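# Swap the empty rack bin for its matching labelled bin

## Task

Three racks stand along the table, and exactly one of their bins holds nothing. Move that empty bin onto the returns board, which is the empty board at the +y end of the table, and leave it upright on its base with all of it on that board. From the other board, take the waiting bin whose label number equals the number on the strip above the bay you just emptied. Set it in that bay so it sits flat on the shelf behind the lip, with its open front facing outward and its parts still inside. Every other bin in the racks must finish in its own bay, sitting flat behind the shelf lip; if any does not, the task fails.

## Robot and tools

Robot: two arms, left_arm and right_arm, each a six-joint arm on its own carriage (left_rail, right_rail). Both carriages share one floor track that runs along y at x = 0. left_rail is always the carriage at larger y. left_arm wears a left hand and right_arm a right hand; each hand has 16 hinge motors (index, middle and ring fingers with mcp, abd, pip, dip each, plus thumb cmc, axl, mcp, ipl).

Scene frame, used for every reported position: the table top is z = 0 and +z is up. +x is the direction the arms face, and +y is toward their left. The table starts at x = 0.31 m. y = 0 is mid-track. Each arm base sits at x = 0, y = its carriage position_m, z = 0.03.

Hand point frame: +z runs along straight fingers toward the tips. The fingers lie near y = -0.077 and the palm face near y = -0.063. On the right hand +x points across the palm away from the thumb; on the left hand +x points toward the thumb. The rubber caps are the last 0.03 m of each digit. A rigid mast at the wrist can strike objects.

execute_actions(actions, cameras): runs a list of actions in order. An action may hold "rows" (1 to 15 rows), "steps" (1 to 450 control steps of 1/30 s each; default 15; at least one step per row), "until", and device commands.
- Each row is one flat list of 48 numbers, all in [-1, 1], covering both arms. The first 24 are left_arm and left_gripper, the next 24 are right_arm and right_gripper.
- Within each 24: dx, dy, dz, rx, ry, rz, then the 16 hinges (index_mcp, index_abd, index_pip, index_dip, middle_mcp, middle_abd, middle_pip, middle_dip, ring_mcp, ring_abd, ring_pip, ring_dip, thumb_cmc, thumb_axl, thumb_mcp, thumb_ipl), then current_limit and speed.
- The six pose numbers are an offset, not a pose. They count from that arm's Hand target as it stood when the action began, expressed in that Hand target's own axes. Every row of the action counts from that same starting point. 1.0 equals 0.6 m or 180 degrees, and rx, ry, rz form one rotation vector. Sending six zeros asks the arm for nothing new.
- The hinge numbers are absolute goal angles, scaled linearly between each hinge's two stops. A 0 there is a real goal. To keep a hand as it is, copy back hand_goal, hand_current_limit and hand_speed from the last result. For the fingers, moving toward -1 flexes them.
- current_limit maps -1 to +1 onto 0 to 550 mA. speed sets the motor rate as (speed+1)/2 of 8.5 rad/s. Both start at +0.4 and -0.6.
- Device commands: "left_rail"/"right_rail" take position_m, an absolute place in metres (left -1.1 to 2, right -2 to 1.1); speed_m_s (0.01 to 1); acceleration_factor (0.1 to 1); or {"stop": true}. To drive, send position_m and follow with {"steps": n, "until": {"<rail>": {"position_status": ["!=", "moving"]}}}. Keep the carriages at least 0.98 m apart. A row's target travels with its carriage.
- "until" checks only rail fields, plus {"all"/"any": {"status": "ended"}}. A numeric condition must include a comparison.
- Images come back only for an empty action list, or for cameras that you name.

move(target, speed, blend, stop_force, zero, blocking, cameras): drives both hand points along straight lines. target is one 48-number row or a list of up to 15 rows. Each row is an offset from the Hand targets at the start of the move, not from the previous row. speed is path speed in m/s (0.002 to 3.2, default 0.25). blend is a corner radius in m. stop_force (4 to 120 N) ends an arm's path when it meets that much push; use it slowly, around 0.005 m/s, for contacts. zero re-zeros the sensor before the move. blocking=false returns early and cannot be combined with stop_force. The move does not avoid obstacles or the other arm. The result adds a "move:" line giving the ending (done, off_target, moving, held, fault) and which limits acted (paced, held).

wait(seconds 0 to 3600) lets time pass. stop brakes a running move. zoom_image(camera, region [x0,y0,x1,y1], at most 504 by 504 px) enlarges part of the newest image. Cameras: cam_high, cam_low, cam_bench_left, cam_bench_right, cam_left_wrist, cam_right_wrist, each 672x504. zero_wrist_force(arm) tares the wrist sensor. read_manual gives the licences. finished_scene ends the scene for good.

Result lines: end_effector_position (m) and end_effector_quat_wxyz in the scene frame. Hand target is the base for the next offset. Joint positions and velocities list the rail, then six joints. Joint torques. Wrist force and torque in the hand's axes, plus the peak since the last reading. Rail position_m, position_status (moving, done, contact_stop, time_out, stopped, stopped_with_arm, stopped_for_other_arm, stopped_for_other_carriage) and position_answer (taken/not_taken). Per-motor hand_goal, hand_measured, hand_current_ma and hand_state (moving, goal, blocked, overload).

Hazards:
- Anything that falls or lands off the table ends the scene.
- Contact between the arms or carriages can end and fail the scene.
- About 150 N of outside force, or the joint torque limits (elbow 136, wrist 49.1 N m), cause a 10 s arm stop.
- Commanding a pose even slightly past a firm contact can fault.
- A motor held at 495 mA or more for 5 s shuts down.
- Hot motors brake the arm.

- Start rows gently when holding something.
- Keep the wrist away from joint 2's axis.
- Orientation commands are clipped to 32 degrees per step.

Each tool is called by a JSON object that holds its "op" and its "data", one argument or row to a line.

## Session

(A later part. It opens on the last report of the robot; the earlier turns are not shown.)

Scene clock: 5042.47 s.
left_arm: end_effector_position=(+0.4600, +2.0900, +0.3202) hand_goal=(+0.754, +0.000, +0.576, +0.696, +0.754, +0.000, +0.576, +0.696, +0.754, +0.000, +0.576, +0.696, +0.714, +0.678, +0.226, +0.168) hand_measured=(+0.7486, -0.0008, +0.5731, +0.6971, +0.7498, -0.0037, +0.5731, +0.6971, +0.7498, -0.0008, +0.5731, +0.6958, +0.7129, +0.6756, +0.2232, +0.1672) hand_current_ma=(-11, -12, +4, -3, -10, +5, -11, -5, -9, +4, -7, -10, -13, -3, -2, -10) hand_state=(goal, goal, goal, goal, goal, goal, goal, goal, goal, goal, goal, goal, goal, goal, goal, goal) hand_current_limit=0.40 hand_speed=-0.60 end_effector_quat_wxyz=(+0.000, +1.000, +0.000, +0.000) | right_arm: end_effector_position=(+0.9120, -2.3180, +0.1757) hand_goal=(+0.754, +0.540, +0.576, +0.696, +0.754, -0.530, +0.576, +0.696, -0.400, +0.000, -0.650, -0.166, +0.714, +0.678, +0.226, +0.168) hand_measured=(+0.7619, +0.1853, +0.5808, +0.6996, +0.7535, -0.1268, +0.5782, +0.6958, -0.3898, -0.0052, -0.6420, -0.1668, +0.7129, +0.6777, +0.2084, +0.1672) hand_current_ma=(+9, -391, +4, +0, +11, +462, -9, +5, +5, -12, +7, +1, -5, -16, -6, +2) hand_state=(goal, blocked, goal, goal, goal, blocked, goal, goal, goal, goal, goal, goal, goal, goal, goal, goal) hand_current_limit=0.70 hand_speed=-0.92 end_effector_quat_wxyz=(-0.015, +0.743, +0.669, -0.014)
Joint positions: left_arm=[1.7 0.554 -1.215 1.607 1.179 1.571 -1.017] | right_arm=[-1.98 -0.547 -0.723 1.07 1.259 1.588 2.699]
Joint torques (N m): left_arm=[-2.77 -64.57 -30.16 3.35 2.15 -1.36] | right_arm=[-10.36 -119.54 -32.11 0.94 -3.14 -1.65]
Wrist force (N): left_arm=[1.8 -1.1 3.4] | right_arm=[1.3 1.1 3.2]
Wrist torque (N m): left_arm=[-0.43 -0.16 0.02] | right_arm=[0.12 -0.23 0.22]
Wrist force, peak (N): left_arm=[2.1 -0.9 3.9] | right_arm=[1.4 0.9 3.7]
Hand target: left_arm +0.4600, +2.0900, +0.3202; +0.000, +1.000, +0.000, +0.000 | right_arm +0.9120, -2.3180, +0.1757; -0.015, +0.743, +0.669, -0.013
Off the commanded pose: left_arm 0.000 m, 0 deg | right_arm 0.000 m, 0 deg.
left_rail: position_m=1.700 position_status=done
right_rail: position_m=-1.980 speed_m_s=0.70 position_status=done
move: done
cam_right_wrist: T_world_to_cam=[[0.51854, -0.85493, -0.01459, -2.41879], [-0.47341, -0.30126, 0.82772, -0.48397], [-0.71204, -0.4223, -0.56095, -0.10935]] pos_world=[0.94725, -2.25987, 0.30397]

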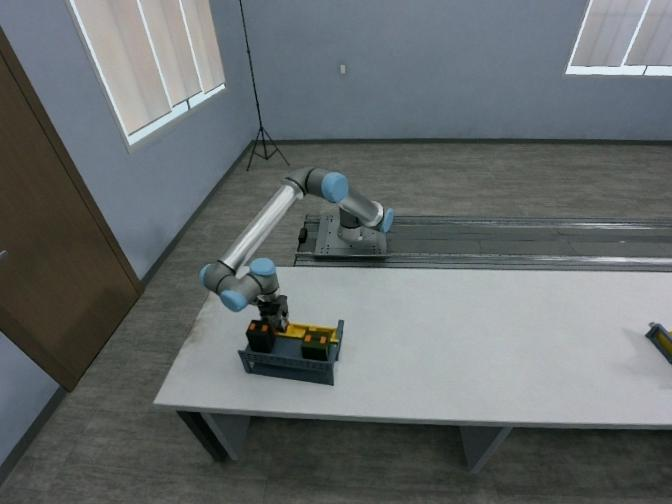

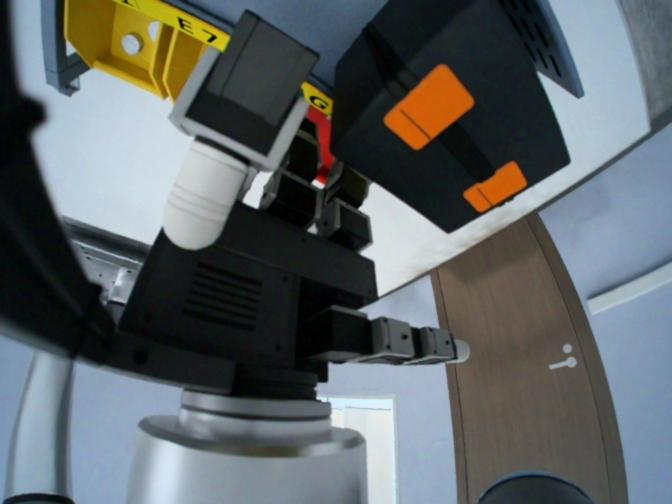

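{"op": "move", "data": {
  "target": [
    [0,0,0,0,0,0,0.754,0,0.576,0.696,0.754,0,0.576,0.696,0.754,0,0.576,0.696,0.714,0.678,0.226,0.168,0.4,-0.6,0,-0.0092,0.0016,-0.0118,0,0,0.754,0.54,0.576,0.696,0.754,-0.53,0.576,0.696,-0.40,0,-0.65,-0.1655,0.714,0.678,0.226,0.168,0.7,-0.92]
  ],
  "speed": 0.02,
  "cameras": ["cam_bench_right", "cam_right_wrist"]
}}

{"op": "zoom_image", "data": {
  "camera": "cam_bench_right",
  "region": [260, 300, 320, 350]
}}

Scene clock: 5052.53 s.
left_arm: end_effector_position=(+0.4600, +2.0900, +0.3202) hand_goal=(+0.754, +0.000, +0.576, +0.696, +0.754, +0.000, +0.576, +0.696, +0.754, +0.000, +0.576, +0.696, +0.714, +0.678, +0.226, +0.168) hand_measured=(+0.7498, +0.0007, +0.5731, +0.6958, +0.7498, -0.0037, +0.5731, +0.6958, +0.7498, -0.0008, +0.5731, +0.6958, +0.7129, +0.6756, +0.2242, +0.1672) hand_current_ma=(-22, -7, +0, -3, -13, -3, -13, -8, -16, +12, -13, +0, -11, -7, +3, -1) hand_state=(goal, goal, goal, goal, goal, goal, goal, goal, goal, goal, goal, goal, goal, goal, goal, goal) hand_current_limit=0.40 hand_speed=-0.60 end_effector_quat_wxyz=(+0.000, +1.000, +0.000, +0.000) | right_arm: end_effector_position=(+0.9065, -2.3174, +0.1750) hand_goal=(+0.754, +0.540, +0.576, +0.696, +0.754, -0.530, +0.576, +0.696, -0.400, +0.000, -0.650, -0.166, +0.714, +0.678, +0.226, +0.168) hand_measured=(+0.7655, +0.1853, +0.5821, +0.6996, +0.7571, -0.1283, +0.5782, +0.6971, -0.3898, -0.0052, -0.6420, -0.1668, +0.7142, +0.6777, +0.2094, +0.1662) hand_current_ma=(+20, -388, +7, -12, +12, +467, -12, +5, +7, -10, +2, +11, +2, -16, -11, +7) hand_state=(goal, blocked, goal, goal, goal, blocked, goal, goal, goal, goal, goal, goal, goal, goal, goal, goal) hand_current_limit=0.70 hand_speed=-0.92 end_effector_quat_wxyz=(-0.001, +0.743, +0.669, -0.001)
Joint positions: left_arm=[1.7 0.554 -1.215 1.607 1.179 1.571 -1.017] | right_arm=[-1.98 -0.554 -0.748 1.116 1.205 1.572 2.692]
Joint torques (N m): left_arm=[-2.02 -64.63 -30.1 3.33 2.25 -1.23] | right_arm=[-11.13 -114.07 -32.53 0.78 -2.94 -1.8]
Wrist force (N): left_arm=[1.9 -0.8 3.5] | right_arm=[1.1 0.8 2.7]
Wrist torque (N m): left_arm=[-0.39 -0.17 0.02] | right_arm=[0.19 -0.20 0.23]
Wrist force, peak (N): left_arm=[2.2 -1.5 3.7] | right_arm=[1.1 1.1 3.5]
Hand target: left_arm +0.4600, +2.0900, +0.3202; +0.000, +1.000, +0.000, +0.000 | right_arm +0.9065, -2.3174, +0.1750; -0.001, +0.743, +0.669, -0.001
Off the commanded pose: left_arm 0.000 m, 0 deg | right_arm 0.000 m, 0 deg.
left_rail: position_m=1.700 position_status=done
right_rail: position_m=-1.980 speed_m_s=0.70 position_status=done
move: done
cam_right_wrist: T_world_to_cam=[[0.51868, -0.85493, 0.00777, -2.41953], [-0.50357, -0.29814, 0.81088, -0.44831], [-0.69093, -0.4245, -0.58515, -0.13348]] pos_world=[0.93698, -2.25885, 0.30422]

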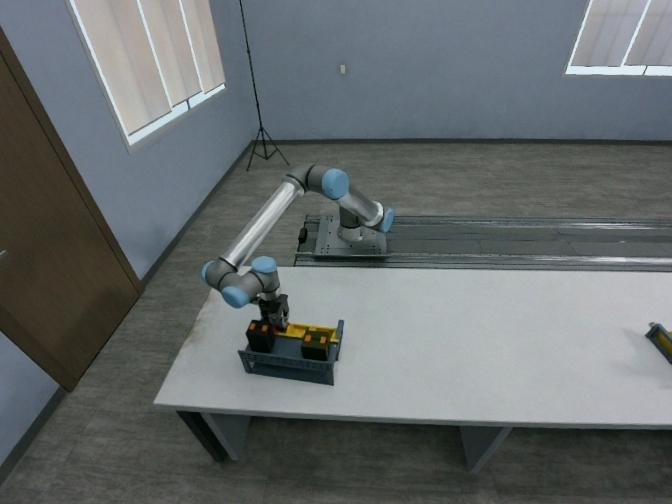

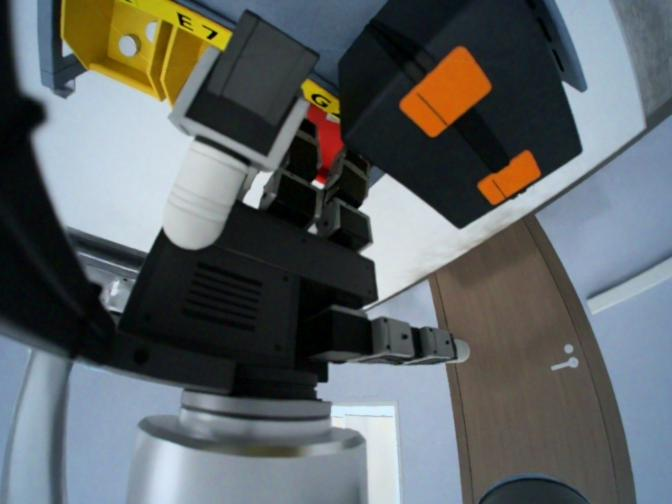

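Scaled by 8.400.

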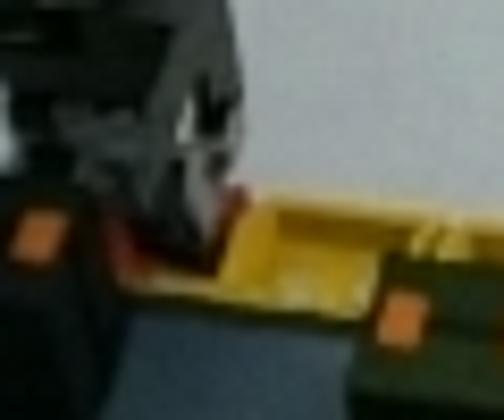

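{"op": "move", "data": {
  "target": [0,0,0,0,0,0,0.754,0,0.576,0.696,0.754,0,0.576,0.696,0.754,0,0.576,0.696,0.714,0.678,0.226,0.168,0.4,-0.6,0,-0.0017,0.0100,0,0,0,0.754,0.54,0.576,0.696,0.754,-0.53,0.576,0.696,-0.40,0,-0.65,-0.1655,0.714,0.678,0.226,0.168,0.7,-0.92],
  "speed": 0.008,
  "stop_force": 4
}}

Scene clock: 5064.63 s.
left_arm: end_effector_position=(+0.4600, +2.0900, +0.3202) hand_goal=(+0.754, +0.000, +0.576, +0.696, +0.754, +0.000, +0.576, +0.696, +0.754, +0.000, +0.576, +0.696, +0.714, +0.678, +0.226, +0.168) hand_measured=(+0.7498, -0.0008, +0.5731, +0.6945, +0.7511, -0.0037, +0.5718, +0.6958, +0.7498, -0.0008, +0.5731, +0.6958, +0.7142, +0.6746, +0.2242, +0.1672) hand_current_ma=(-14, -12, -1, +4, -18, +4, -8, -4, -12, +5, -12, -8, -10, +1, -3, -5) hand_state=(goal, goal, goal, goal, goal, goal, goal, goal, goal, goal, goal, goal, goal, goal, goal, goal) hand_current_limit=0.40 hand_speed=-0.60 end_effector_quat_wxyz=(+0.000, +1.000, +0.000, +0.000) | right_arm: end_effector_position=(+0.9061, -2.3174, +0.1733) hand_goal=(+0.754, +0.540, +0.576, +0.696, +0.754, -0.530, +0.576, +0.696, -0.400, +0.000, -0.650, -0.166, +0.714, +0.678, +0.226, +0.168) hand_measured=(+0.7655, +0.1853, +0.5821, +0.6996, +0.7595, -0.1283, +0.5782, +0.6971, -0.3898, -0.0052, -0.6420, -0.1668, +0.7142, +0.6777, +0.2094, +0.1662) hand_current_ma=(+21, -385, +7, -12, +5, +469, -9, +5, +12, -13, +10, +7, -7, -14, -18, +4) hand_state=(goal, blocked, goal, goal, goal, blocked, goal, goal, goal, goal, goal, goal, goal, goal, goal, goal) hand_current_limit=0.70 hand_speed=-0.92 end_effector_quat_wxyz=(-0.001, +0.743, +0.669, -0.001)
Joint positions: left_arm=[1.7 0.554 -1.215 1.607 1.179 1.571 -1.017] | right_arm=[-1.98 -0.555 -0.747 1.118 1.202 1.572 2.691]
Joint torques (N m): left_arm=[-2.37 -64.27 -30.58 3.23 2.24 -1.21] | right_arm=[0.16 -113 -45.4 7.67 -3.16 0.89]
Wrist force (N): left_arm=[2.0 -0.8 3.6] | right_arm=[0.4 1.3 -1.6]
Wrist torque (N m): left_arm=[-0.39 -0.17 0.02] | right_arm=[0.53 -0.13 0.17]
Wrist force, peak (N): left_arm=[1.8 -1.3 4.0] | right_arm=[1.1 1.1 -5.6]
Hand target: left_arm +0.4600, +2.0900, +0.3202; +0.000, +1.000, +0.000, +0.000 | right_arm +0.9061, -2.3174, +0.1733; -0.001, +0.743, +0.669, -0.001 (not the last commanded pose)
Off the commanded pose: left_arm 0.000 m, 0 deg | right_arm 0.004 m, 0 deg.
left_rail: position_m=1.700 position_status=done
right_rail: position_m=-1.980 speed_m_s=0.70 position_status=done
move: contact (right_arm)

{"op": "execute_actions", "data": {
  "actions": [
    {"rows":[[0,0,0,0,0,0,0.754,0,0.576,0.696,0.754,0,0.576,0.696,0.754,0,0.576,0.696,0.714,0.678,0.226,0.168,0.4,-0.6,0,0,0,0,0,0,0.754,0.1,0.576,0.696,0.754,-0.1,0.576,0.696,-0.40,0,-0.65,-0.1655,0.714,0.678,0.226,0.168,0.7,-0.92]],"steps":60},
    {"rows":[[0,0,0,0,0,0,0.754,0,0.576,0.696,0.754,0,0.576,0.696,0.754,0,0.576,0.696,0.714,0.678,0.226,0.168,0.4,-0.6,0,0,0,0,0,0,0.754,-0.06,0.576,0.696,0.754,0.06,0.576,0.696,-0.40,0,-0.65,-0.1655,0.714,0.678,0.226,0.168,0.7,-0.85]],"steps":45}
  ]
}}

{"op": "move", "data": {
  "target": [
    [0,0,0,0,0,0,0.754,0,0.576,0.696,0.754,0,0.576,0.696,0.754,0,0.576,0.696,0.714,0.678,0.226,0.168,0.4,-0.6,0,-0.0017,-0.15,0,0,0,0.754,-0.06,0.576,0.696,0.754,0.06,0.576,0.696,-0.40,0,-0.65,-0.1655,0.714,0.678,0.226,0.168,0.7,-0.85],
    [0,0,0,0,0,0,0.754,0,0.576,0.696,0.754,0,0.576,0.696,0.754,0,0.576,0.696,0.714,0.678,0.226,0.168,0.4,-0.6,0,-0.25,-0.20,0,0,0,0.754,-0.06,0.576,0.696,0.754,0.06,0.576,0.696,-0.40,0,-0.65,-0.1655,0.714,0.678,0.226,0.168,0.7,-0.85]
  ],
  "speed": [0.04, 0.12],
  "cameras": ["cam_bench_right", "cam_right_wrist"]
}}

{"op": "zoom_image", "data": {
  "camera": "cam_bench_right",
  "region": [230, 300, 350, 390]
}}

{"op": "zoom_image", "data": {
  "camera": "cam_right_wrist",
  "region": [250, 0, 490, 160]
}}

Scene clock: 5084.40 s.
left_arm: end_effector_position=(+0.4600, +2.0900, +0.3202) hand_goal=(+0.754, +0.000, +0.576, +0.696, +0.754, +0.000, +0.576, +0.696, +0.754, +0.000, +0.576, +0.696, +0.714, +0.678, +0.226, +0.168) hand_measured=(+0.7498, +0.0007, +0.5718, +0.6958, +0.7498, -0.0052, +0.5731, +0.6958, +0.7498, -0.0023, +0.5731, +0.6958, +0.7142, +0.6756, +0.2242, +0.1681) hand_current_ma=(-12, -7, -8, +1, -13, +0, -11, +0, -16, +8, -3, -5, -18, +9, +5, -13) hand_state=(goal, goal, goal, goal, goal, goal, goal, goal, goal, goal, goal, goal, goal, goal, goal, goal) hand_current_limit=0.40 hand_speed=-0.60 end_effector_quat_wxyz=(+0.000, +1.000, +0.000, +0.000) | right_arm: end_effector_position=(+0.9062, -2.3174, +0.1733) hand_goal=(+0.754, -0.060, +0.576, +0.696, +0.754, +0.060, +0.576, +0.696, -0.400, +0.000, -0.650, -0.166, +0.714, +0.678, +0.226, +0.168) hand_measured=(+0.7547, -0.0550, +0.5782, +0.6958, +0.7547, +0.0534, +0.5731, +0.6945, -0.3886, -0.0052, -0.6420, -0.1668, +0.7142, +0.6767, +0.2094, +0.1662) hand_current_ma=(+9, +7, +12, -11, +6, -8, -7, +8, +14, -20, +12, +3, -4, -9, -14, -2) hand_state=(goal, goal, goal, goal, goal, goal, goal, goal, goal, goal, goal, goal, goal, goal, goal, goal) hand_current_limit=0.70 hand_speed=-0.85 end_effector_quat_wxyz=(-0.001, +0.743, +0.669, -0.001)
Joint positions: left_arm=[1.7 0.554 -1.215 1.607 1.179 1.571 -1.017] | right_arm=[-1.98 -0.555 -0.747 1.118 1.202 1.572 2.691]
Joint torques (N m): left_arm=[-3 -63.85 -30.61 3.46 2.19 -1.37] | right_arm=[12.13 -110.19 -43.12 7.47 -1.5 1.36]
Wrist force (N): left_arm=[1.7 -1.0 3.5] | right_arm=[1.4 1.8 1.0]
Wrist torque (N m): left_arm=[-0.42 -0.13 0.00] | right_arm=[0.29 -0.24 0.25]
Wrist force, peak (N): left_arm=[2.0 -1.3 3.8] | right_arm=[1.0 1.4 -2.0]
Hand target: left_arm +0.4600, +2.0900, +0.3202; +0.000, +1.000, +0.000, +0.000 | right_arm +0.9061, -2.3174, +0.1733; -0.001, +0.743, +0.669, -0.001
Off the commanded pose: left_arm 0.000 m, 0 deg | right_arm 0.000 m, 0 deg.
left_rail: position_m=1.700 position_status=done
right_rail: position_m=-1.980 speed_m_s=0.70 position_status=done

Scene clock: 5088.70 s.
left_arm: end_effector_position=(+0.4600, +2.0900, +0.3202) hand_goal=(+0.754, +0.000, +0.576, +0.696, +0.754, +0.000, +0.576, +0.696, +0.754, +0.000, +0.576, +0.696, +0.714, +0.678, +0.226, +0.168) hand_measured=(+0.7486, -0.0008, +0.5731, +0.6971, +0.7511, -0.0052, +0.5731, +0.6958, +0.7498, -0.0008, +0.5731, +0.6958, +0.7129, +0.6756, +0.2232, +0.1672) hand_current_ma=(-7, -5, -8, -3, -3, +9, -14, -7, -15, +9, -3, -5, -11, +2, +0, +0) hand_state=(goal, goal, goal, goal, goal, goal, goal, goal, goal, goal, goal, goal, goal, goal, goal, goal) hand_current_limit=0.40 hand_speed=-0.60 end_effector_quat_wxyz=(+0.000, +1.000, +0.000, +0.000) | right_arm: end_effector_position=(+0.7574, -2.3018, +0.2937) hand_goal=(+0.754, -0.060, +0.576, +0.696, +0.754, +0.060, +0.576, +0.696, -0.400, +0.000, -0.650, -0.166, +0.714, +0.678, +0.226, +0.168) hand_measured=(+0.7547, -0.0550, +0.5795, +0.6945, +0.7559, +0.0549, +0.5744, +0.6945, -0.3886, -0.0052, -0.6420, -0.1668, +0.7180, +0.6767, +0.2094, +0.1662) hand_current_ma=(+10, +4, -1, -8, +8, -6, -4, +6, +14, -9, +6, +9, -5, -9, -8, +7) hand_state=(goal, goal, goal, goal, goal, goal, goal, goal, goal, goal, goal, goal, goal, goal, goal, goal) hand_current_limit=0.70 hand_speed=-0.85 end_effector_quat_wxyz=(-0.001, +0.743, +0.669, -0.001)
Joint positions: left_arm=[1.7 0.554 -1.215 1.607 1.179 1.571 -1.017] | right_arm=[-1.98 -0.645 -1.058 1.423 1.208 1.573 2.601]
Joint torques (N m): left_arm=[-0.7 -64.99 -30.6 3.28 2.21 -1.36] | right_arm=[-9.83 -94.26 -31.19 0.84 -2.94 -1.92]
Wrist force (N): left_arm=[1.9 -1.1 3.2] | right_arm=[1.5 1.7 1.0]
Wrist torque (N m): left_arm=[-0.41 -0.17 0.02] | right_arm=[0.21 -0.23 0.24]
Wrist force, peak (N): left_arm=[2.5 -1.1 3.6] | right_arm=[1.3 2.6 1.0]
Hand target: left_arm +0.4600, +2.0900, +0.3202; +0.000, +1.000, +0.000, +0.000 | right_arm +0.7573, -2.3018, +0.2937; -0.001, +0.743, +0.669, -0.001
Off the commanded pose: left_arm 0.000 m, 0 deg | right_arm 0.000 m, 0 deg.
left_rail: position_m=1.700 position_status=done
right_rail: position_m=-1.980 speed_m_s=0.70 position_status=done
move: done
cam_right_wrist: T_world_to_cam=[[0.51873, -0.8549, 0.00792, -2.32972], [-0.50362, -0.29808, 0.81087, -0.61477], [-0.69085, -0.42462, -0.58517, -0.16069]] pos_world=[0.78788, -2.24315, 0.42292]

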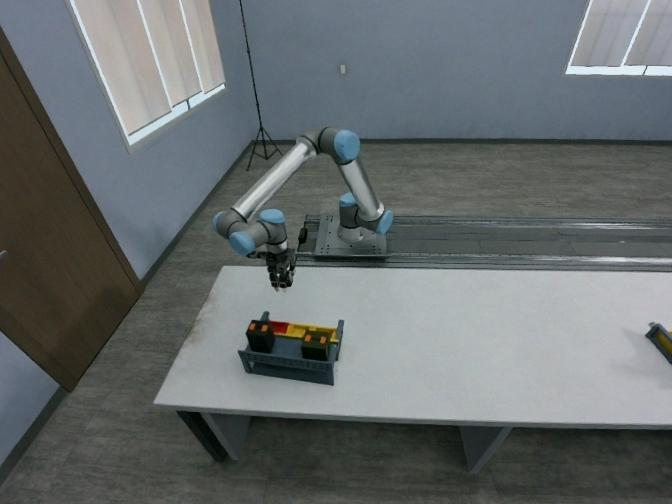

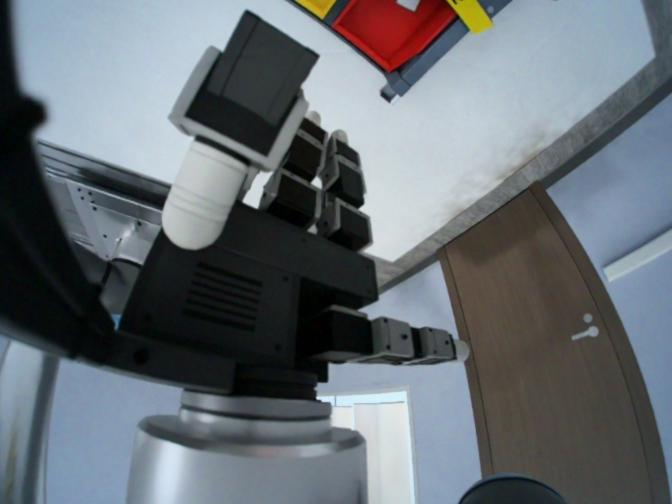

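Scaled by 4.200.

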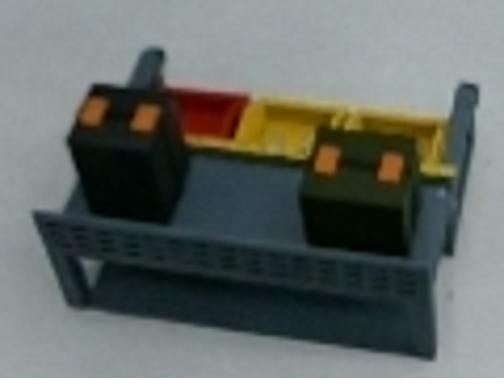

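Scaled by 2.100 from the camera's image (finer frame: 960x720).

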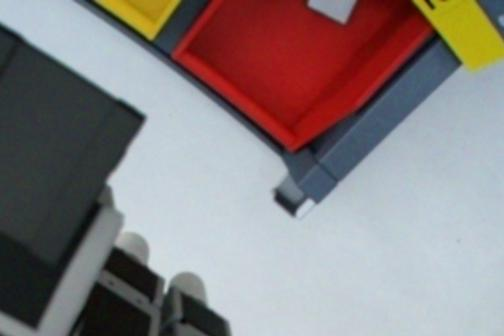

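{"op": "execute_actions", "data": {
  "actions": [
    {"rows":[[0,0,0,0,0,0,0.754,-0.06,0.576,0.696,0.754,0.06,0.576,0.696,-0.40,0,-0.65,-0.1655,0.714,0.678,0.226,0.168,0.7,-0.6,0,0,0,0,0,0,0.754,-0.06,0.576,0.696,0.754,0.06,0.576,0.696,-0.40,0,-0.65,-0.1655,0.714,0.678,0.226,0.168,0.7,-0.85]],"left_rail":{"position_m":0.03,"speed_m_s":0.7,"acceleration_factor":0.3},"steps":300,"until":{"left_rail":{"position_status":["!=","moving"]}}}
  ]
}}

{"op": "move", "data": {
  "target": [
    [0,0,-0.1,0,0,-0.4611,0.754,-0.06,0.576,0.696,0.754,0.06,0.576,0.696,-0.40,0,-0.65,-0.1655,0.714,0.678,0.226,0.168,0.7,-0.6,0,-0.25,-0.10,0,0,0,0.754,-0.06,0.576,0.696,0.754,0.06,0.576,0.696,-0.40,0,-0.65,-0.1655,0.714,0.678,0.226,0.168,0.7,-0.85]
  ],
  "speed": 0.25,
  "cameras": ["cam_left_wrist", "cam_high"]
}}

Scene clock: 5162.37 s.
left_arm: end_effector_position=(+0.4600, +0.4201, +0.3202) hand_goal=(+0.754, -0.060, +0.576, +0.696, +0.754, +0.060, +0.576, +0.696, -0.400, +0.000, -0.650, -0.166, +0.714, +0.678, +0.226, +0.168) hand_measured=(+0.7486, -0.0565, +0.5731, +0.6958, +0.7498, +0.0578, +0.5731, +0.6971, -0.3886, -0.0008, -0.6484, -0.1706, +0.7117, +0.6746, +0.2232, +0.1681) hand_current_ma=(-10, +3, -4, -9, -23, +4, -9, +0, +15, +5, +2, -24, -7, +2, +5, -2) hand_state=(goal, goal, goal, goal, goal, goal, goal, goal, goal, goal, goal, goal, goal, goal, goal, goal) hand_current_limit=0.70 hand_speed=-0.60 end_effector_quat_wxyz=(+0.000, +1.000, +0.000, +0.000) | right_arm: end_effector_position=(+0.7573, -2.3018, +0.2937) hand_goal=(+0.754, -0.060, +0.576, +0.696, +0.754, +0.060, +0.576, +0.696, -0.400, +0.000, -0.650, -0.166, +0.714, +0.678, +0.226, +0.168) hand_measured=(+0.7547, -0.0550, +0.5782, +0.6958, +0.7547, +0.0549, +0.5744, +0.6945, -0.3898, -0.0052, -0.6420, -0.1668, +0.7180, +0.6777, +0.2084, +0.1672) hand_current_ma=(+4, +5, +8, -8, +8, -5, -15, +11, +12, -9, +6, +2, -7, -13, -12, +13) hand_state=(goal, goal, goal, goal, goal, goal, goal, goal, goal, goal, goal, goal, goal, goal, goal, goal) hand_current_limit=0.70 hand_speed=-0.85 end_effector_quat_wxyz=(-0.001, +0.743, +0.669, -0.001)
Joint positions: left_arm=[0.03 0.554 -1.215 1.607 1.179 1.571 -1.017] | right_arm=[-1.98 -0.645 -1.058 1.423 1.208 1.572 2.601]
Joint torques (N m): left_arm=[-1.82 -65.5 -30.37 3.48 2.06 -1.46] | right_arm=[-10.24 -91.96 -31.3 1.04 -3.02 -1.36]
Wrist force (N): left_arm=[1.9 -0.9 3.6] | right_arm=[1.2 1.6 1.2]
Wrist torque (N m): left_arm=[-0.35 -0.16 0.01] | right_arm=[0.19 -0.20 0.21]
Wrist force, peak (N): left_arm=[2.3 -0.9 3.8] | right_arm=[1.3 1.7 1.4]
Hand target: left_arm +0.4600, +0.4201, +0.3202; +0.000, +1.000, +0.000, +0.000 | right_arm +0.7573, -2.3018, +0.2937; -0.001, +0.743, +0.669, -0.001
Off the commanded pose: left_arm 0.000 m, 0 deg | right_arm 0.000 m, 0 deg.
left_rail: position_m=0.030 speed_m_s=0.70 position_status=done
right_rail: position_m=-1.980 speed_m_s=0.70 position_status=done

Scene clock: 5165.90 s.
left_arm: end_effector_position=(+0.4600, +0.4201, +0.3802) hand_goal=(+0.754, -0.060, +0.576, +0.696, +0.754, +0.060, +0.576, +0.696, -0.400, +0.000, -0.650, -0.166, +0.714, +0.678, +0.226, +0.168) hand_measured=(+0.7498, -0.0550, +0.5731, +0.6971, +0.7498, +0.0593, +0.5731, +0.6971, -0.3886, -0.0008, -0.6484, -0.1706, +0.7142, +0.6746, +0.2242, +0.1672) hand_current_ma=(-10, -5, -10, -6, -10, +7, -16, -2, +16, +1, +4, -17, -9, +2, -2, -11) hand_state=(goal, goal, goal, goal, goal, goal, goal, goal, goal, goal, goal, goal, goal, goal, goal, goal) hand_current_limit=0.70 hand_speed=-0.60 end_effector_quat_wxyz=(+0.000, +0.749, +0.663, +0.000) | right_arm: end_effector_position=(+0.6083, -2.2862, +0.3541) hand_goal=(+0.754, -0.060, +0.576, +0.696, +0.754, +0.060, +0.576, +0.696, -0.400, +0.000, -0.650, -0.166, +0.714, +0.678, +0.226, +0.168) hand_measured=(+0.7547, -0.0535, +0.5795, +0.6958, +0.7547, +0.0534, +0.5731, +0.6945, -0.3898, -0.0052, -0.6433, -0.1668, +0.7154, +0.6767, +0.2104, +0.1672) hand_current_ma=(+11, +13, +11, -7, +8, -2, -3, +4, +9, -5, +4, +4, +8, -15, -9, +7) hand_state=(goal, goal, goal, goal, goal, goal, goal, goal, goal, goal, goal, goal, goal, goal, goal, goal) hand_current_limit=0.70 hand_speed=-0.85 end_effector_quat_wxyz=(-0.001, +0.743, +0.669, -0.001)
Joint positions: left_arm=[0.03 0.458 -1.435 1.776 1.23 1.571 -2.561] | right_arm=[-1.98 -0.778 -1.317 1.68 1.21 1.573 2.468]
Joint torques (N m): left_arm=[-8.27 -62.92 -24.46 6.41 -2.52 -3.79] | right_arm=[-11.55 -69.83 -30.58 7.85 0.49 -1.7]
Wrist force (N): left_arm=[1.8 -0.5 3.7] | right_arm=[1.2 1.7 0.8]
Wrist torque (N m): left_arm=[-0.30 -0.15 0.26] | right_arm=[0.27 -0.19 0.23]
Wrist force, peak (N): left_arm=[2.1 -1.2 3.9] | right_arm=[1.5 2.1 0.5]
Hand target: left_arm +0.4600, +0.4201, +0.3802; +0.000, +0.749, +0.663, +0.000 | right_arm +0.6083, -2.2862, +0.3541; -0.001, +0.743, +0.669, -0.001
Off the commanded pose: left_arm 0.000 m, 0 deg | right_arm 0.000 m, 0 deg.
left_rail: position_m=0.030 speed_m_s=0.70 position_status=done
right_rail: position_m=-1.980 speed_m_s=0.70 position_status=done
move: done
cam_left_wrist: T_world_to_cam=[[-0.70437, -0.70953, -0.02046, 0.60001], [-0.41715, 0.39044, 0.8207, -0.35303], [-0.57432, 0.58661, -0.571, 0.35196]] pos_world=[0.4775, 0.3571, 0.50298]
Images, in order (width x height): cam_high 672x504, cam_left_wrist 672x504.

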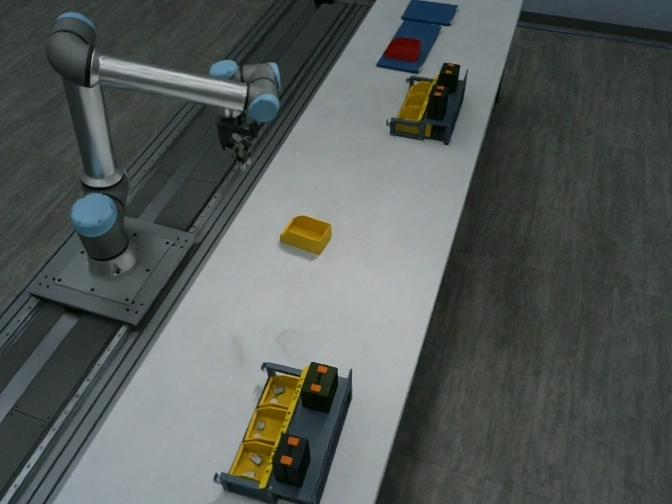

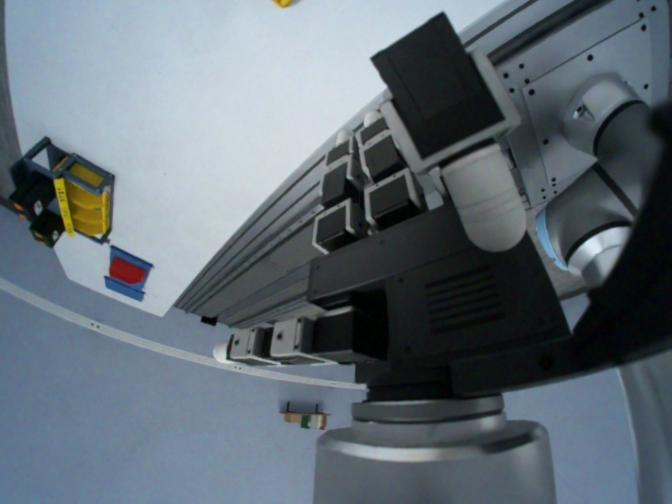

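{"op": "move", "data": {
  "target": [
    [0,0,0,0,0,0,0.754,-0.06,0.576,0.696,0.754,0.06,0.576,0.696,-0.40,0,-0.65,-0.1655,0.714,0.678,0.226,0.168,0.7,-0.6,0,0,0,0,0,0,0.754,-0.06,0.576,0.696,0.754,0.06,0.576,0.696,-0.40,0,-0.65,-0.1655,0.714,0.678,0.226,0.168,0.7,-0.85],
    [-0.0407,0.4202,0.1333,0,0,0,0.754,-0.06,0.576,0.696,0.754,0.06,0.576,0.696,-0.40,0,-0.65,-0.1655,0.714,0.678,0.226,0.168,0.7,-0.6,0,0,0,0,0,0,0.754,-0.06,0.576,0.696,0.754,0.06,0.576,0.696,-0.40,0,-0.65,-0.1655,0.714,0.678,0.226,0.168,0.7,-0.85]
  ],
  "speed": 0.2,
  "cameras": ["cam_left_wrist", "cam_high", "cam_low"]
}}

{"op": "zoom_image", "data": {
  "camera": "cam_left_wrist",
  "region": [200, 0, 440, 200]
}}

{"op": "zoom_image", "data": {
  "camera": "cam_high",
  "region": [250, 160, 370, 270]
}}

Scene clock: 5188.60 s.
left_arm: end_effector_position=(+0.7072, +0.3651, +0.3003) hand_goal=(+0.754, -0.060, +0.576, +0.696, +0.754, +0.060, +0.576, +0.696, -0.400, +0.000, -0.650, -0.166, +0.714, +0.678, +0.226, +0.168) hand_measured=(+0.7486, -0.0565, +0.5731, +0.6958, +0.7498, +0.0593, +0.5731, +0.6971, -0.3886, -0.0008, -0.6484, -0.1706, +0.7117, +0.6756, +0.2232, +0.1672) hand_current_ma=(-10, -2, -9, -3, -12, +2, -11, +1, +21, +2, +2, -14, -6, -4, -1, -8) hand_state=(goal, goal, goal, goal, goal, goal, goal, goal, goal, goal, goal, goal, goal, goal, goal, goal) hand_current_limit=0.70 hand_speed=-0.60 end_effector_quat_wxyz=(+0.000, +0.749, +0.663, +0.000) | right_arm: end_effector_position=(+0.6083, -2.2862, +0.3541) hand_goal=(+0.754, -0.060, +0.576, +0.696, +0.754, +0.060, +0.576, +0.696, -0.400, +0.000, -0.650, -0.166, +0.714, +0.678, +0.226, +0.168) hand_measured=(+0.7547, -0.0550, +0.5782, +0.6958, +0.7547, +0.0534, +0.5744, +0.6945, -0.3898, -0.0037, -0.6433, -0.1668, +0.7154, +0.6777, +0.2094, +0.1672) hand_current_ma=(+13, +7, +8, -12, +5, -10, -14, +2, +14, -10, +11, +2, -6, -11, -9, +11) hand_state=(goal, goal, goal, goal, goal, goal, goal, goal, goal, goal, goal, goal, goal, goal, goal, goal) hand_current_limit=0.70 hand_speed=-0.85 end_effector_quat_wxyz=(-0.001, +0.743, +0.669, -0.001)
Joint positions: left_arm=[0.03 0.229 -1.119 1.505 1.185 1.571 -2.791] | right_arm=[-1.98 -0.778 -1.317 1.68 1.21 1.573 2.468]
Joint torques (N m): left_arm=[-7.7 -69.57 -51.99 6.22 -2.44 -3.54] | right_arm=[-10.84 -70.76 -31.02 7.66 -1.9 -1.55]
Wrist force (N): left_arm=[1.8 -0.8 3.4] | right_arm=[1.0 1.8 0.9]
Wrist torque (N m): left_arm=[-0.34 -0.16 0.26] | right_arm=[0.27 -0.16 0.20]
Wrist force, peak (N): left_arm=[1.8 -2.6 3.2] | right_arm=[1.8 2.0 1.3]
Hand target: left_arm +0.7073, +0.3651, +0.3003; +0.000, +0.749, +0.663, +0.000 | right_arm +0.6083, -2.2862, +0.3541; -0.001, +0.743, +0.669, -0.001
Off the commanded pose: left_arm 0.000 m, 0 deg | right_arm 0.000 m, 0 deg.
left_rail: position_m=0.030 speed_m_s=0.70 position_status=done
right_rail: position_m=-1.980 speed_m_s=0.70 position_status=done
move: done
cam_left_wrist: T_world_to_cam=[[-0.70424, -0.70967, -0.0205, 0.73343], [-0.41724, 0.39034, 0.82069, -0.16276], [-0.57442, 0.58651, -0.571, 0.48068]] pos_world=[0.7247, 0.3021, 0.42308]
Images, in order (width x height): cam_high 672x504, cam_low 672x504, cam_left_wrist 672x504.

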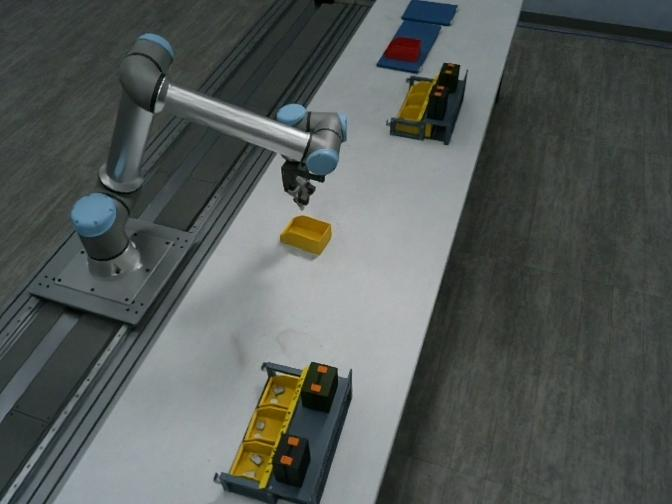

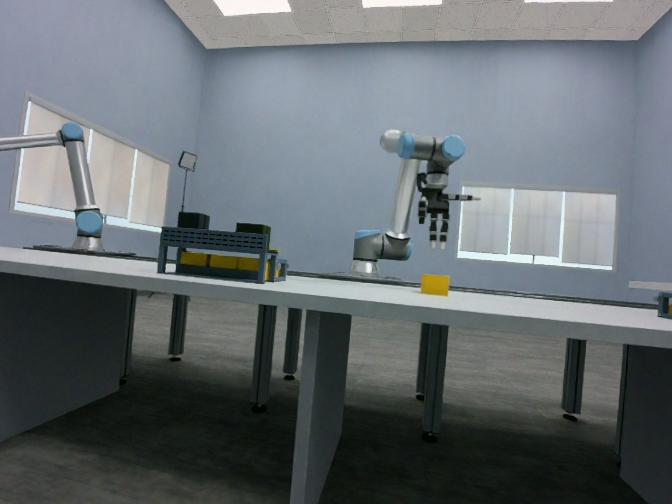

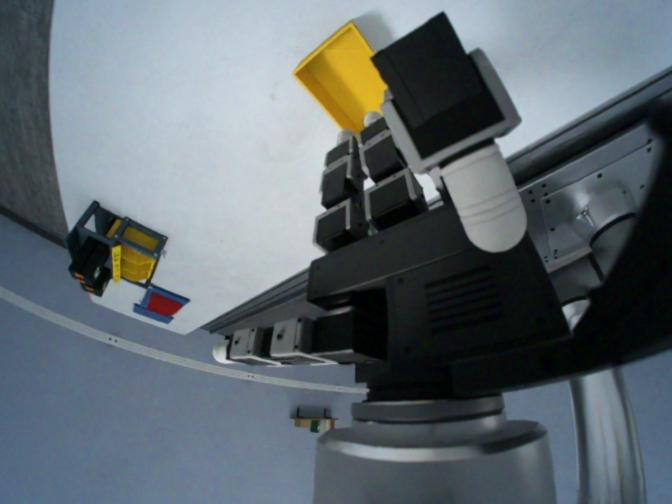

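Scaled by 2.100 from the camera's image (finer frame: 960x720).

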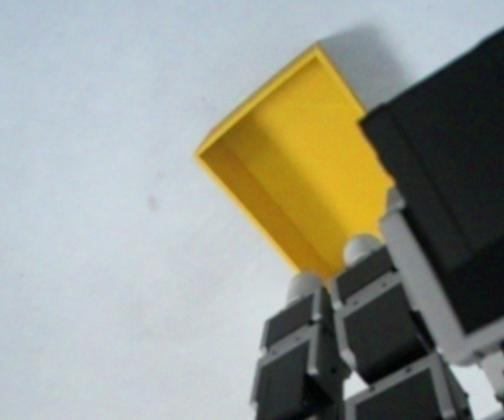

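Scaled by 4.200.

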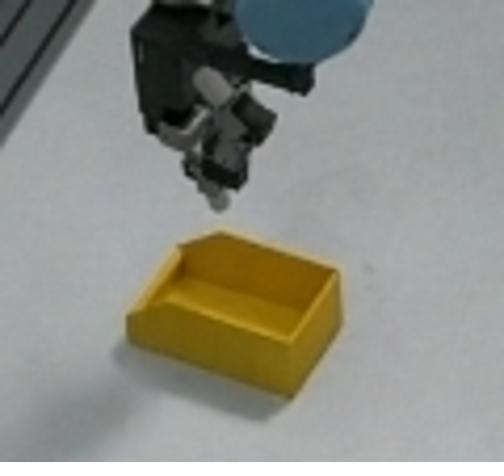

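{"op": "move", "data": {
  "target": [0,0,0.1005,0,0,0,0.754,-0.06,0.576,0.696,0.754,0.06,0.576,0.696,-0.40,0,-0.65,-0.1655,0.714,0.678,0.226,0.168,0.7,-0.6,0,0,0,0,0,0,0.754,-0.06,0.576,0.696,0.754,0.06,0.576,0.696,-0.40,0,-0.65,-0.1655,0.714,0.678,0.226,0.168,0.7,-0.85],
  "speed": 0.06,
  "stop_force": 6,
  "cameras": ["cam_high","cam_left_wrist","cam_low"]
}}

Scene clock: 5218.63 s.
left_arm: end_effector_position=(+0.7073, +0.3650, +0.2400) hand_goal=(+0.754, -0.060, +0.576, +0.696, +0.754, +0.060, +0.576, +0.696, -0.400, +0.000, -0.650, -0.166, +0.714, +0.678, +0.226, +0.168) hand_measured=(+0.7498, -0.0550, +0.5731, +0.6971, +0.7498, +0.0578, +0.5731, +0.6958, -0.3886, -0.0023, -0.6484, -0.1706, +0.7117, +0.6756, +0.2242, +0.1672) hand_current_ma=(-9, -2, -14, +0, -14, +1, -14, -6, +12, +6, -5, -2, -10, +1, -3, -6) hand_state=(goal, goal, goal, goal, goal, goal, goal, goal, goal, goal, goal, goal, goal, goal, goal, goal) hand_current_limit=0.70 hand_speed=-0.60 end_effector_quat_wxyz=(+0.000, +0.749, +0.663, +0.000) | right_arm: end_effector_position=(+0.6083, -2.2862, +0.3541) hand_goal=(+0.754, -0.060, +0.576, +0.696, +0.754, +0.060, +0.576, +0.696, -0.400, +0.000, -0.650, -0.166, +0.714, +0.678, +0.226, +0.168) hand_measured=(+0.7547, -0.0535, +0.5795, +0.6958, +0.7547, +0.0549, +0.5744, +0.6932, -0.3898, -0.0052, -0.6420, -0.1668, +0.7167, +0.6777, +0.2094, +0.1662) hand_current_ma=(+16, +15, +9, -4, +1, -7, -1, +4, +12, -9, +0, +6, +0, -11, -13, +8) hand_state=(goal, goal, goal, goal, goal, goal, goal, goal, goal, goal, goal, goal, goal, goal, goal, goal) hand_current_limit=0.70 hand_speed=-0.85 end_effector_quat_wxyz=(-0.001, +0.743, +0.669, -0.001)
Joint positions: left_arm=[0.03 0.228 -1.078 1.558 1.091 1.571 -2.791] | right_arm=[-1.98 -0.778 -1.317 1.68 1.21 1.573 2.468]
Joint torques (N m): left_arm=[-6.58 -70.09 -21.54 1.25 -1.61 -3.15] | right_arm=[-10.02 -70.58 -30.58 7.05 -2.37 -1.56]
Wrist force (N): left_arm=[2.0 -0.8 3.4] | right_arm=[1.2 1.8 1.1]
Wrist torque (N m): left_arm=[-0.33 -0.18 0.28] | right_arm=[0.26 -0.19 0.22]
Wrist force, peak (N): left_arm=[2.4 -0.6 4.0] | right_arm=[1.5 1.8 1.3]
Hand target: left_arm +0.7073, +0.3650, +0.2400; +0.000, +0.749, +0.663, +0.000 | right_arm +0.6083, -2.2862, +0.3541; -0.001, +0.743, +0.669, -0.001
Off the commanded pose: left_arm 0.000 m, 0 deg | right_arm 0.000 m, 0 deg.
left_rail: position_m=0.030 speed_m_s=0.70 position_status=done
right_rail: position_m=-1.980 speed_m_s=0.70 position_status=done
move: done
cam_left_wrist: T_world_to_cam=[[-0.70424, -0.70967, -0.0205, 0.73219], [-0.41724, 0.39034, 0.82069, -0.11319], [-0.57442, 0.58651, -0.571, 0.44636]] pos_world=[0.7248, 0.302, 0.36278]
Images, in order (width x height): cam_high 672x504, cam_low 672x504, cam_left_wrist 672x504.

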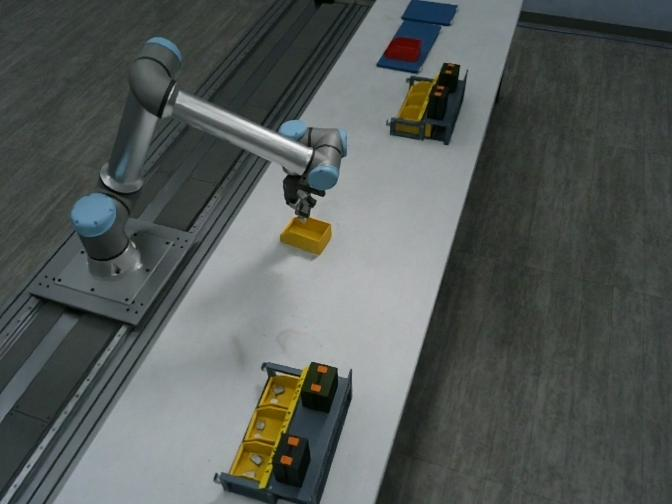

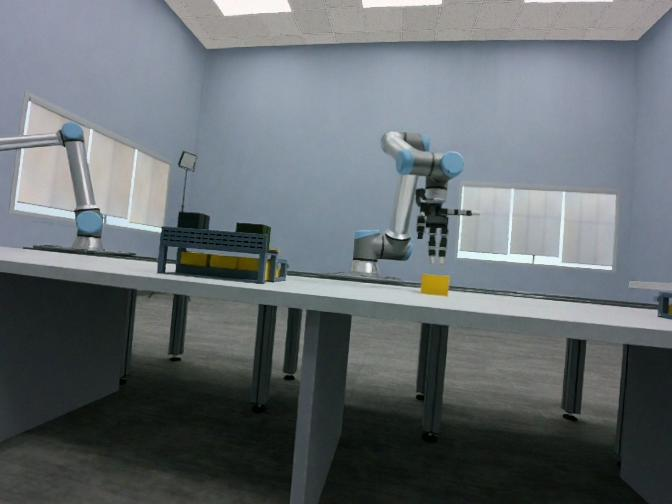

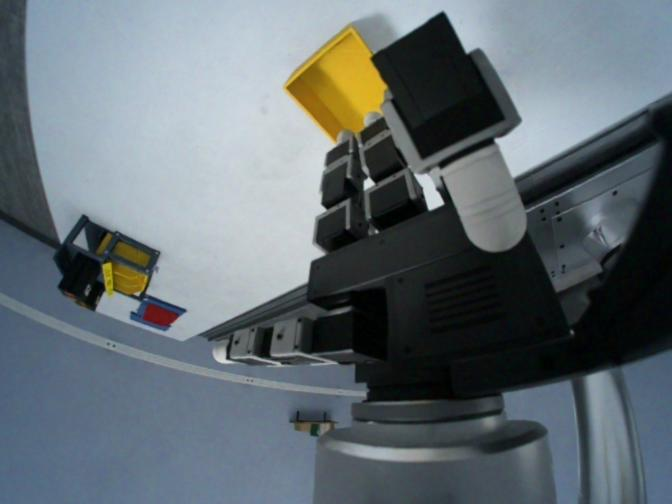

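{"op": "zoom_image", "data": {
  "camera": "cam_left_wrist",
  "region": [260, 10, 500, 220]
}}

{"op": "zoom_image", "data": {
  "camera": "cam_high",
  "region": [250, 160, 370, 270]
}}

Scaled by 2.100 from the camera's image (finer frame: 960x720).

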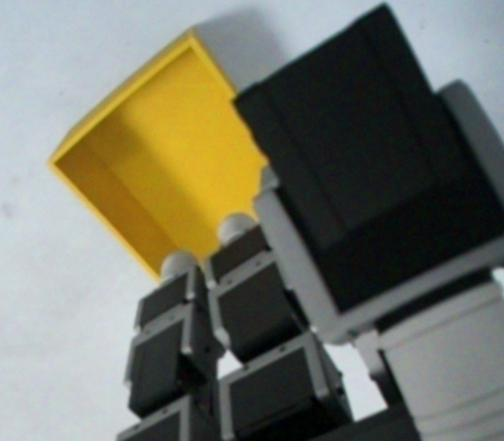

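Scaled by 4.200.

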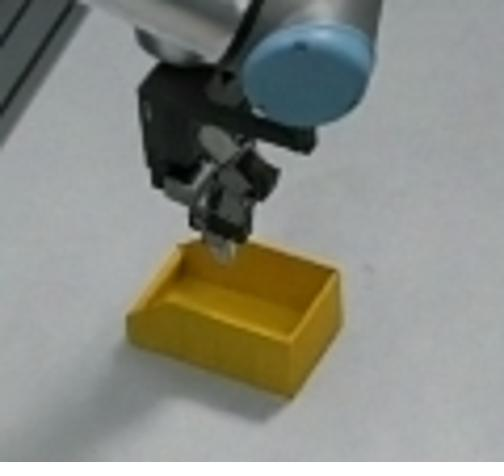

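{"op": "zoom_image", "data": {
  "camera": "cam_low",
  "region": [400, 220, 480, 300]
}}

Scaled by 6.300.

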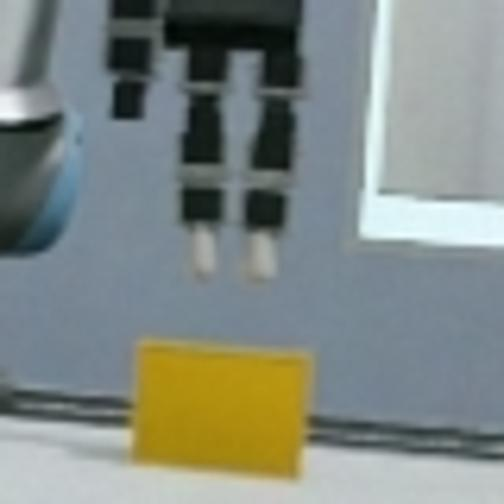

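{"op": "move", "data": {
  "target": [
    [0,-0.005,0.035,0,0,0,0.754,-0.06,0.576,0.696,0.754,0.06,0.576,0.696,-0.40,0,-0.65,-0.1655,0.714,0.678,0.226,0.168,0.7,-0.6,0,0,0,0,0,0,0.754,-0.06,0.576,0.696,0.754,0.06,0.576,0.696,-0.40,0,-0.65,-0.1655,0.714,0.678,0.226,0.168,0.7,-0.85],
    [0,-0.005,0.1033,0,0,0,0.754,-0.06,0.576,0.696,0.754,0.06,0.576,0.696,-0.40,0,-0.65,-0.1655,0.714,0.678,0.226,0.168,0.7,-0.6,0,0,0,0,0,0,0.754,-0.06,0.576,0.696,0.754,0.06,0.576,0.696,-0.40,0,-0.65,-0.1655,0.714,0.678,0.226,0.168,0.7,-0.85]
  ],
  "speed": 0.03,
  "stop_force": 5,
  "cameras": ["cam_high","cam_left_wrist","cam_low"]
}}

{"op": "zoom_image", "data": {
  "camera": "cam_left_wrist",
  "region": [260, 10, 500, 220]
}}

{"op": "zoom_image", "data": {
  "camera": "cam_high",
  "region": [250, 160, 370, 270]
}}

{"op": "zoom_image", "data": {
  "camera": "cam_low",
  "region": [400, 220, 480, 300]
}}

Scene clock: 5306.53 s.
left_arm: end_effector_position=(+0.7043, +0.3654, +0.1780) hand_goal=(+0.754, -0.060, +0.576, +0.696, +0.754, +0.060, +0.576, +0.696, -0.400, +0.000, -0.650, -0.166, +0.714, +0.678, +0.226, +0.168) hand_measured=(+0.7498, -0.0550, +0.5731, +0.6971, +0.7498, +0.0578, +0.5731, +0.6971, -0.3874, -0.0008, -0.6484, -0.1706, +0.7104, +0.6746, +0.2232, +0.1672) hand_current_ma=(-12, +5, -7, -2, -11, +7, -12, -7, +11, +10, -7, -13, -12, -2, +3, -8) hand_state=(goal, goal, goal, goal, goal, goal, goal, goal, goal, goal, goal, goal, goal, goal, goal, goal) hand_current_limit=0.70 hand_speed=-0.60 end_effector_quat_wxyz=(+0.000, +0.749, +0.663, +0.000) | right_arm: end_effector_position=(+0.6083, -2.2862, +0.3541) hand_goal=(+0.754, -0.060, +0.576, +0.696, +0.754, +0.060, +0.576, +0.696, -0.400, +0.000, -0.650, -0.166, +0.714, +0.678, +0.226, +0.168) hand_measured=(+0.7547, -0.0535, +0.5795, +0.6958, +0.7547, +0.0534, +0.5731, +0.6945, -0.3898, -0.0052, -0.6433, -0.1668, +0.7154, +0.6777, +0.2094, +0.1672) hand_current_ma=(+5, +9, +11, -4, +0, -1, -9, +2, +13, -6, +13, +7, +0, -10, -8, +13) hand_state=(goal, goal, goal, goal, goal, goal, goal, goal, goal, goal, goal, goal, goal, goal, goal, goal) hand_current_limit=0.70 hand_speed=-0.85 end_effector_quat_wxyz=(-0.001, +0.743, +0.669, -0.001)
Joint positions: left_arm=[0.03 0.23 -1.03 1.607 0.994 1.571 -2.789] | right_arm=[-1.98 -0.778 -1.317 1.68 1.21 1.573 2.468]
Joint torques (N m): left_arm=[2.37 -71.58 -19.8 1.22 -1.22 -0.65] | right_arm=[-11.78 -70.83 -31.18 6.71 -2.13 -1.52]
Wrist force (N): left_arm=[2.3 -1.1 4.0] | right_arm=[1.3 1.6 1.0]
Wrist torque (N m): left_arm=[-0.42 -0.22 0.05] | right_arm=[0.24 -0.21 0.23]
Wrist force, peak (N): left_arm=[2.3 -1.1 4.0] | right_arm=[1.5 2.2 1.1]
Hand target: left_arm +0.7043, +0.3654, +0.1780; +0.000, +0.749, +0.663, +0.000 | right_arm +0.6083, -2.2862, +0.3541; -0.001, +0.743, +0.669, -0.001
Off the commanded pose: left_arm 0.000 m, 0 deg | right_arm 0.000 m, 0 deg.
left_rail: position_m=0.030 speed_m_s=0.70 position_status=done
right_rail: position_m=-1.980 speed_m_s=0.70 position_status=done
move: done
cam_left_wrist: T_world_to_cam=[[-0.70424, -0.70967, -0.0205, 0.72916], [-0.41724, 0.39034, 0.82069, -0.06368], [-0.57442, 0.58651, -0.571, 0.40906]] pos_world=[0.7219, 0.3024, 0.30078]
Images, in order (width x height): cam_high 672x504, cam_low 672x504, cam_left_wrist 672x504.

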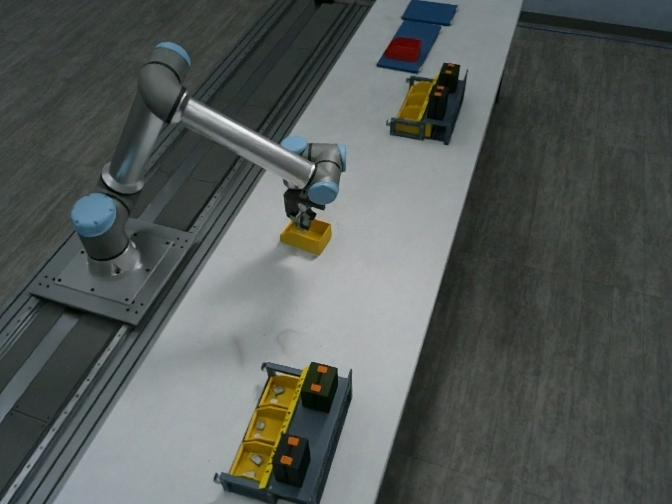

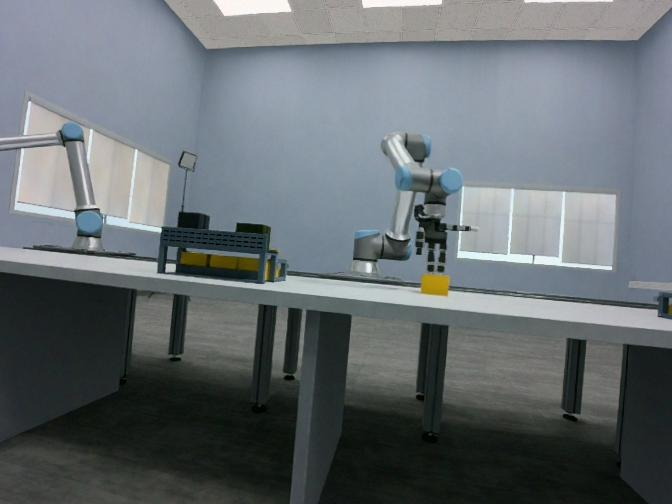

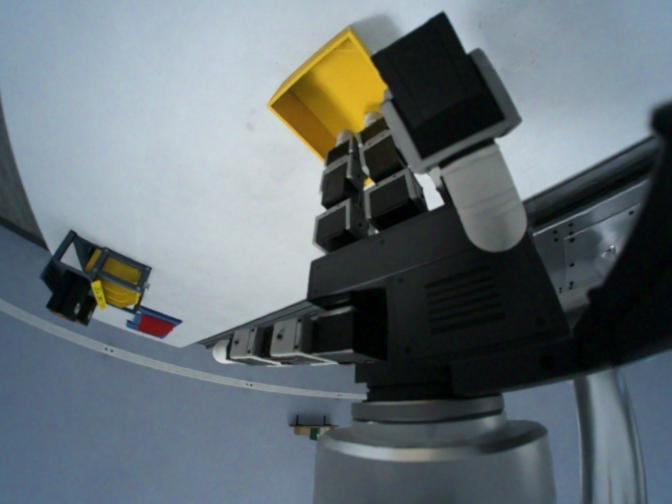

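Scaled by 2.100 from the camera's image (finer frame: 960x720).

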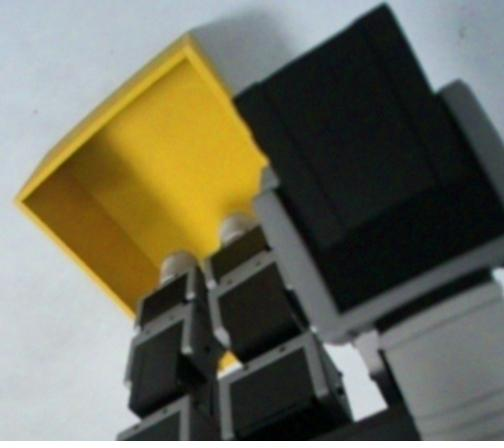

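Scaled by 4.200.

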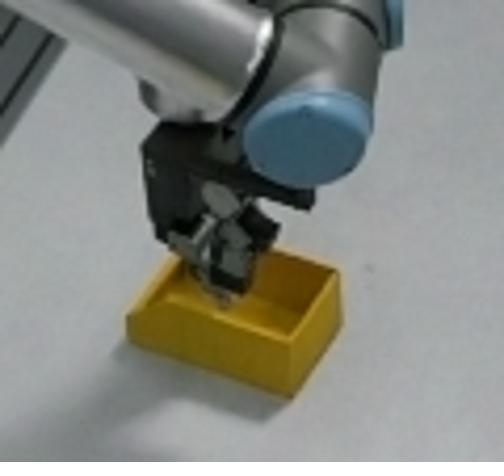

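Scaled by 6.300.

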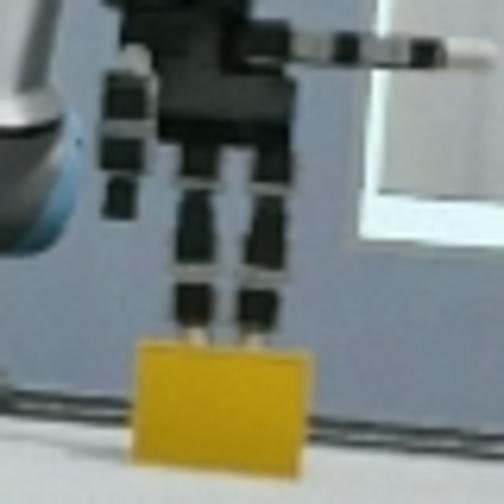

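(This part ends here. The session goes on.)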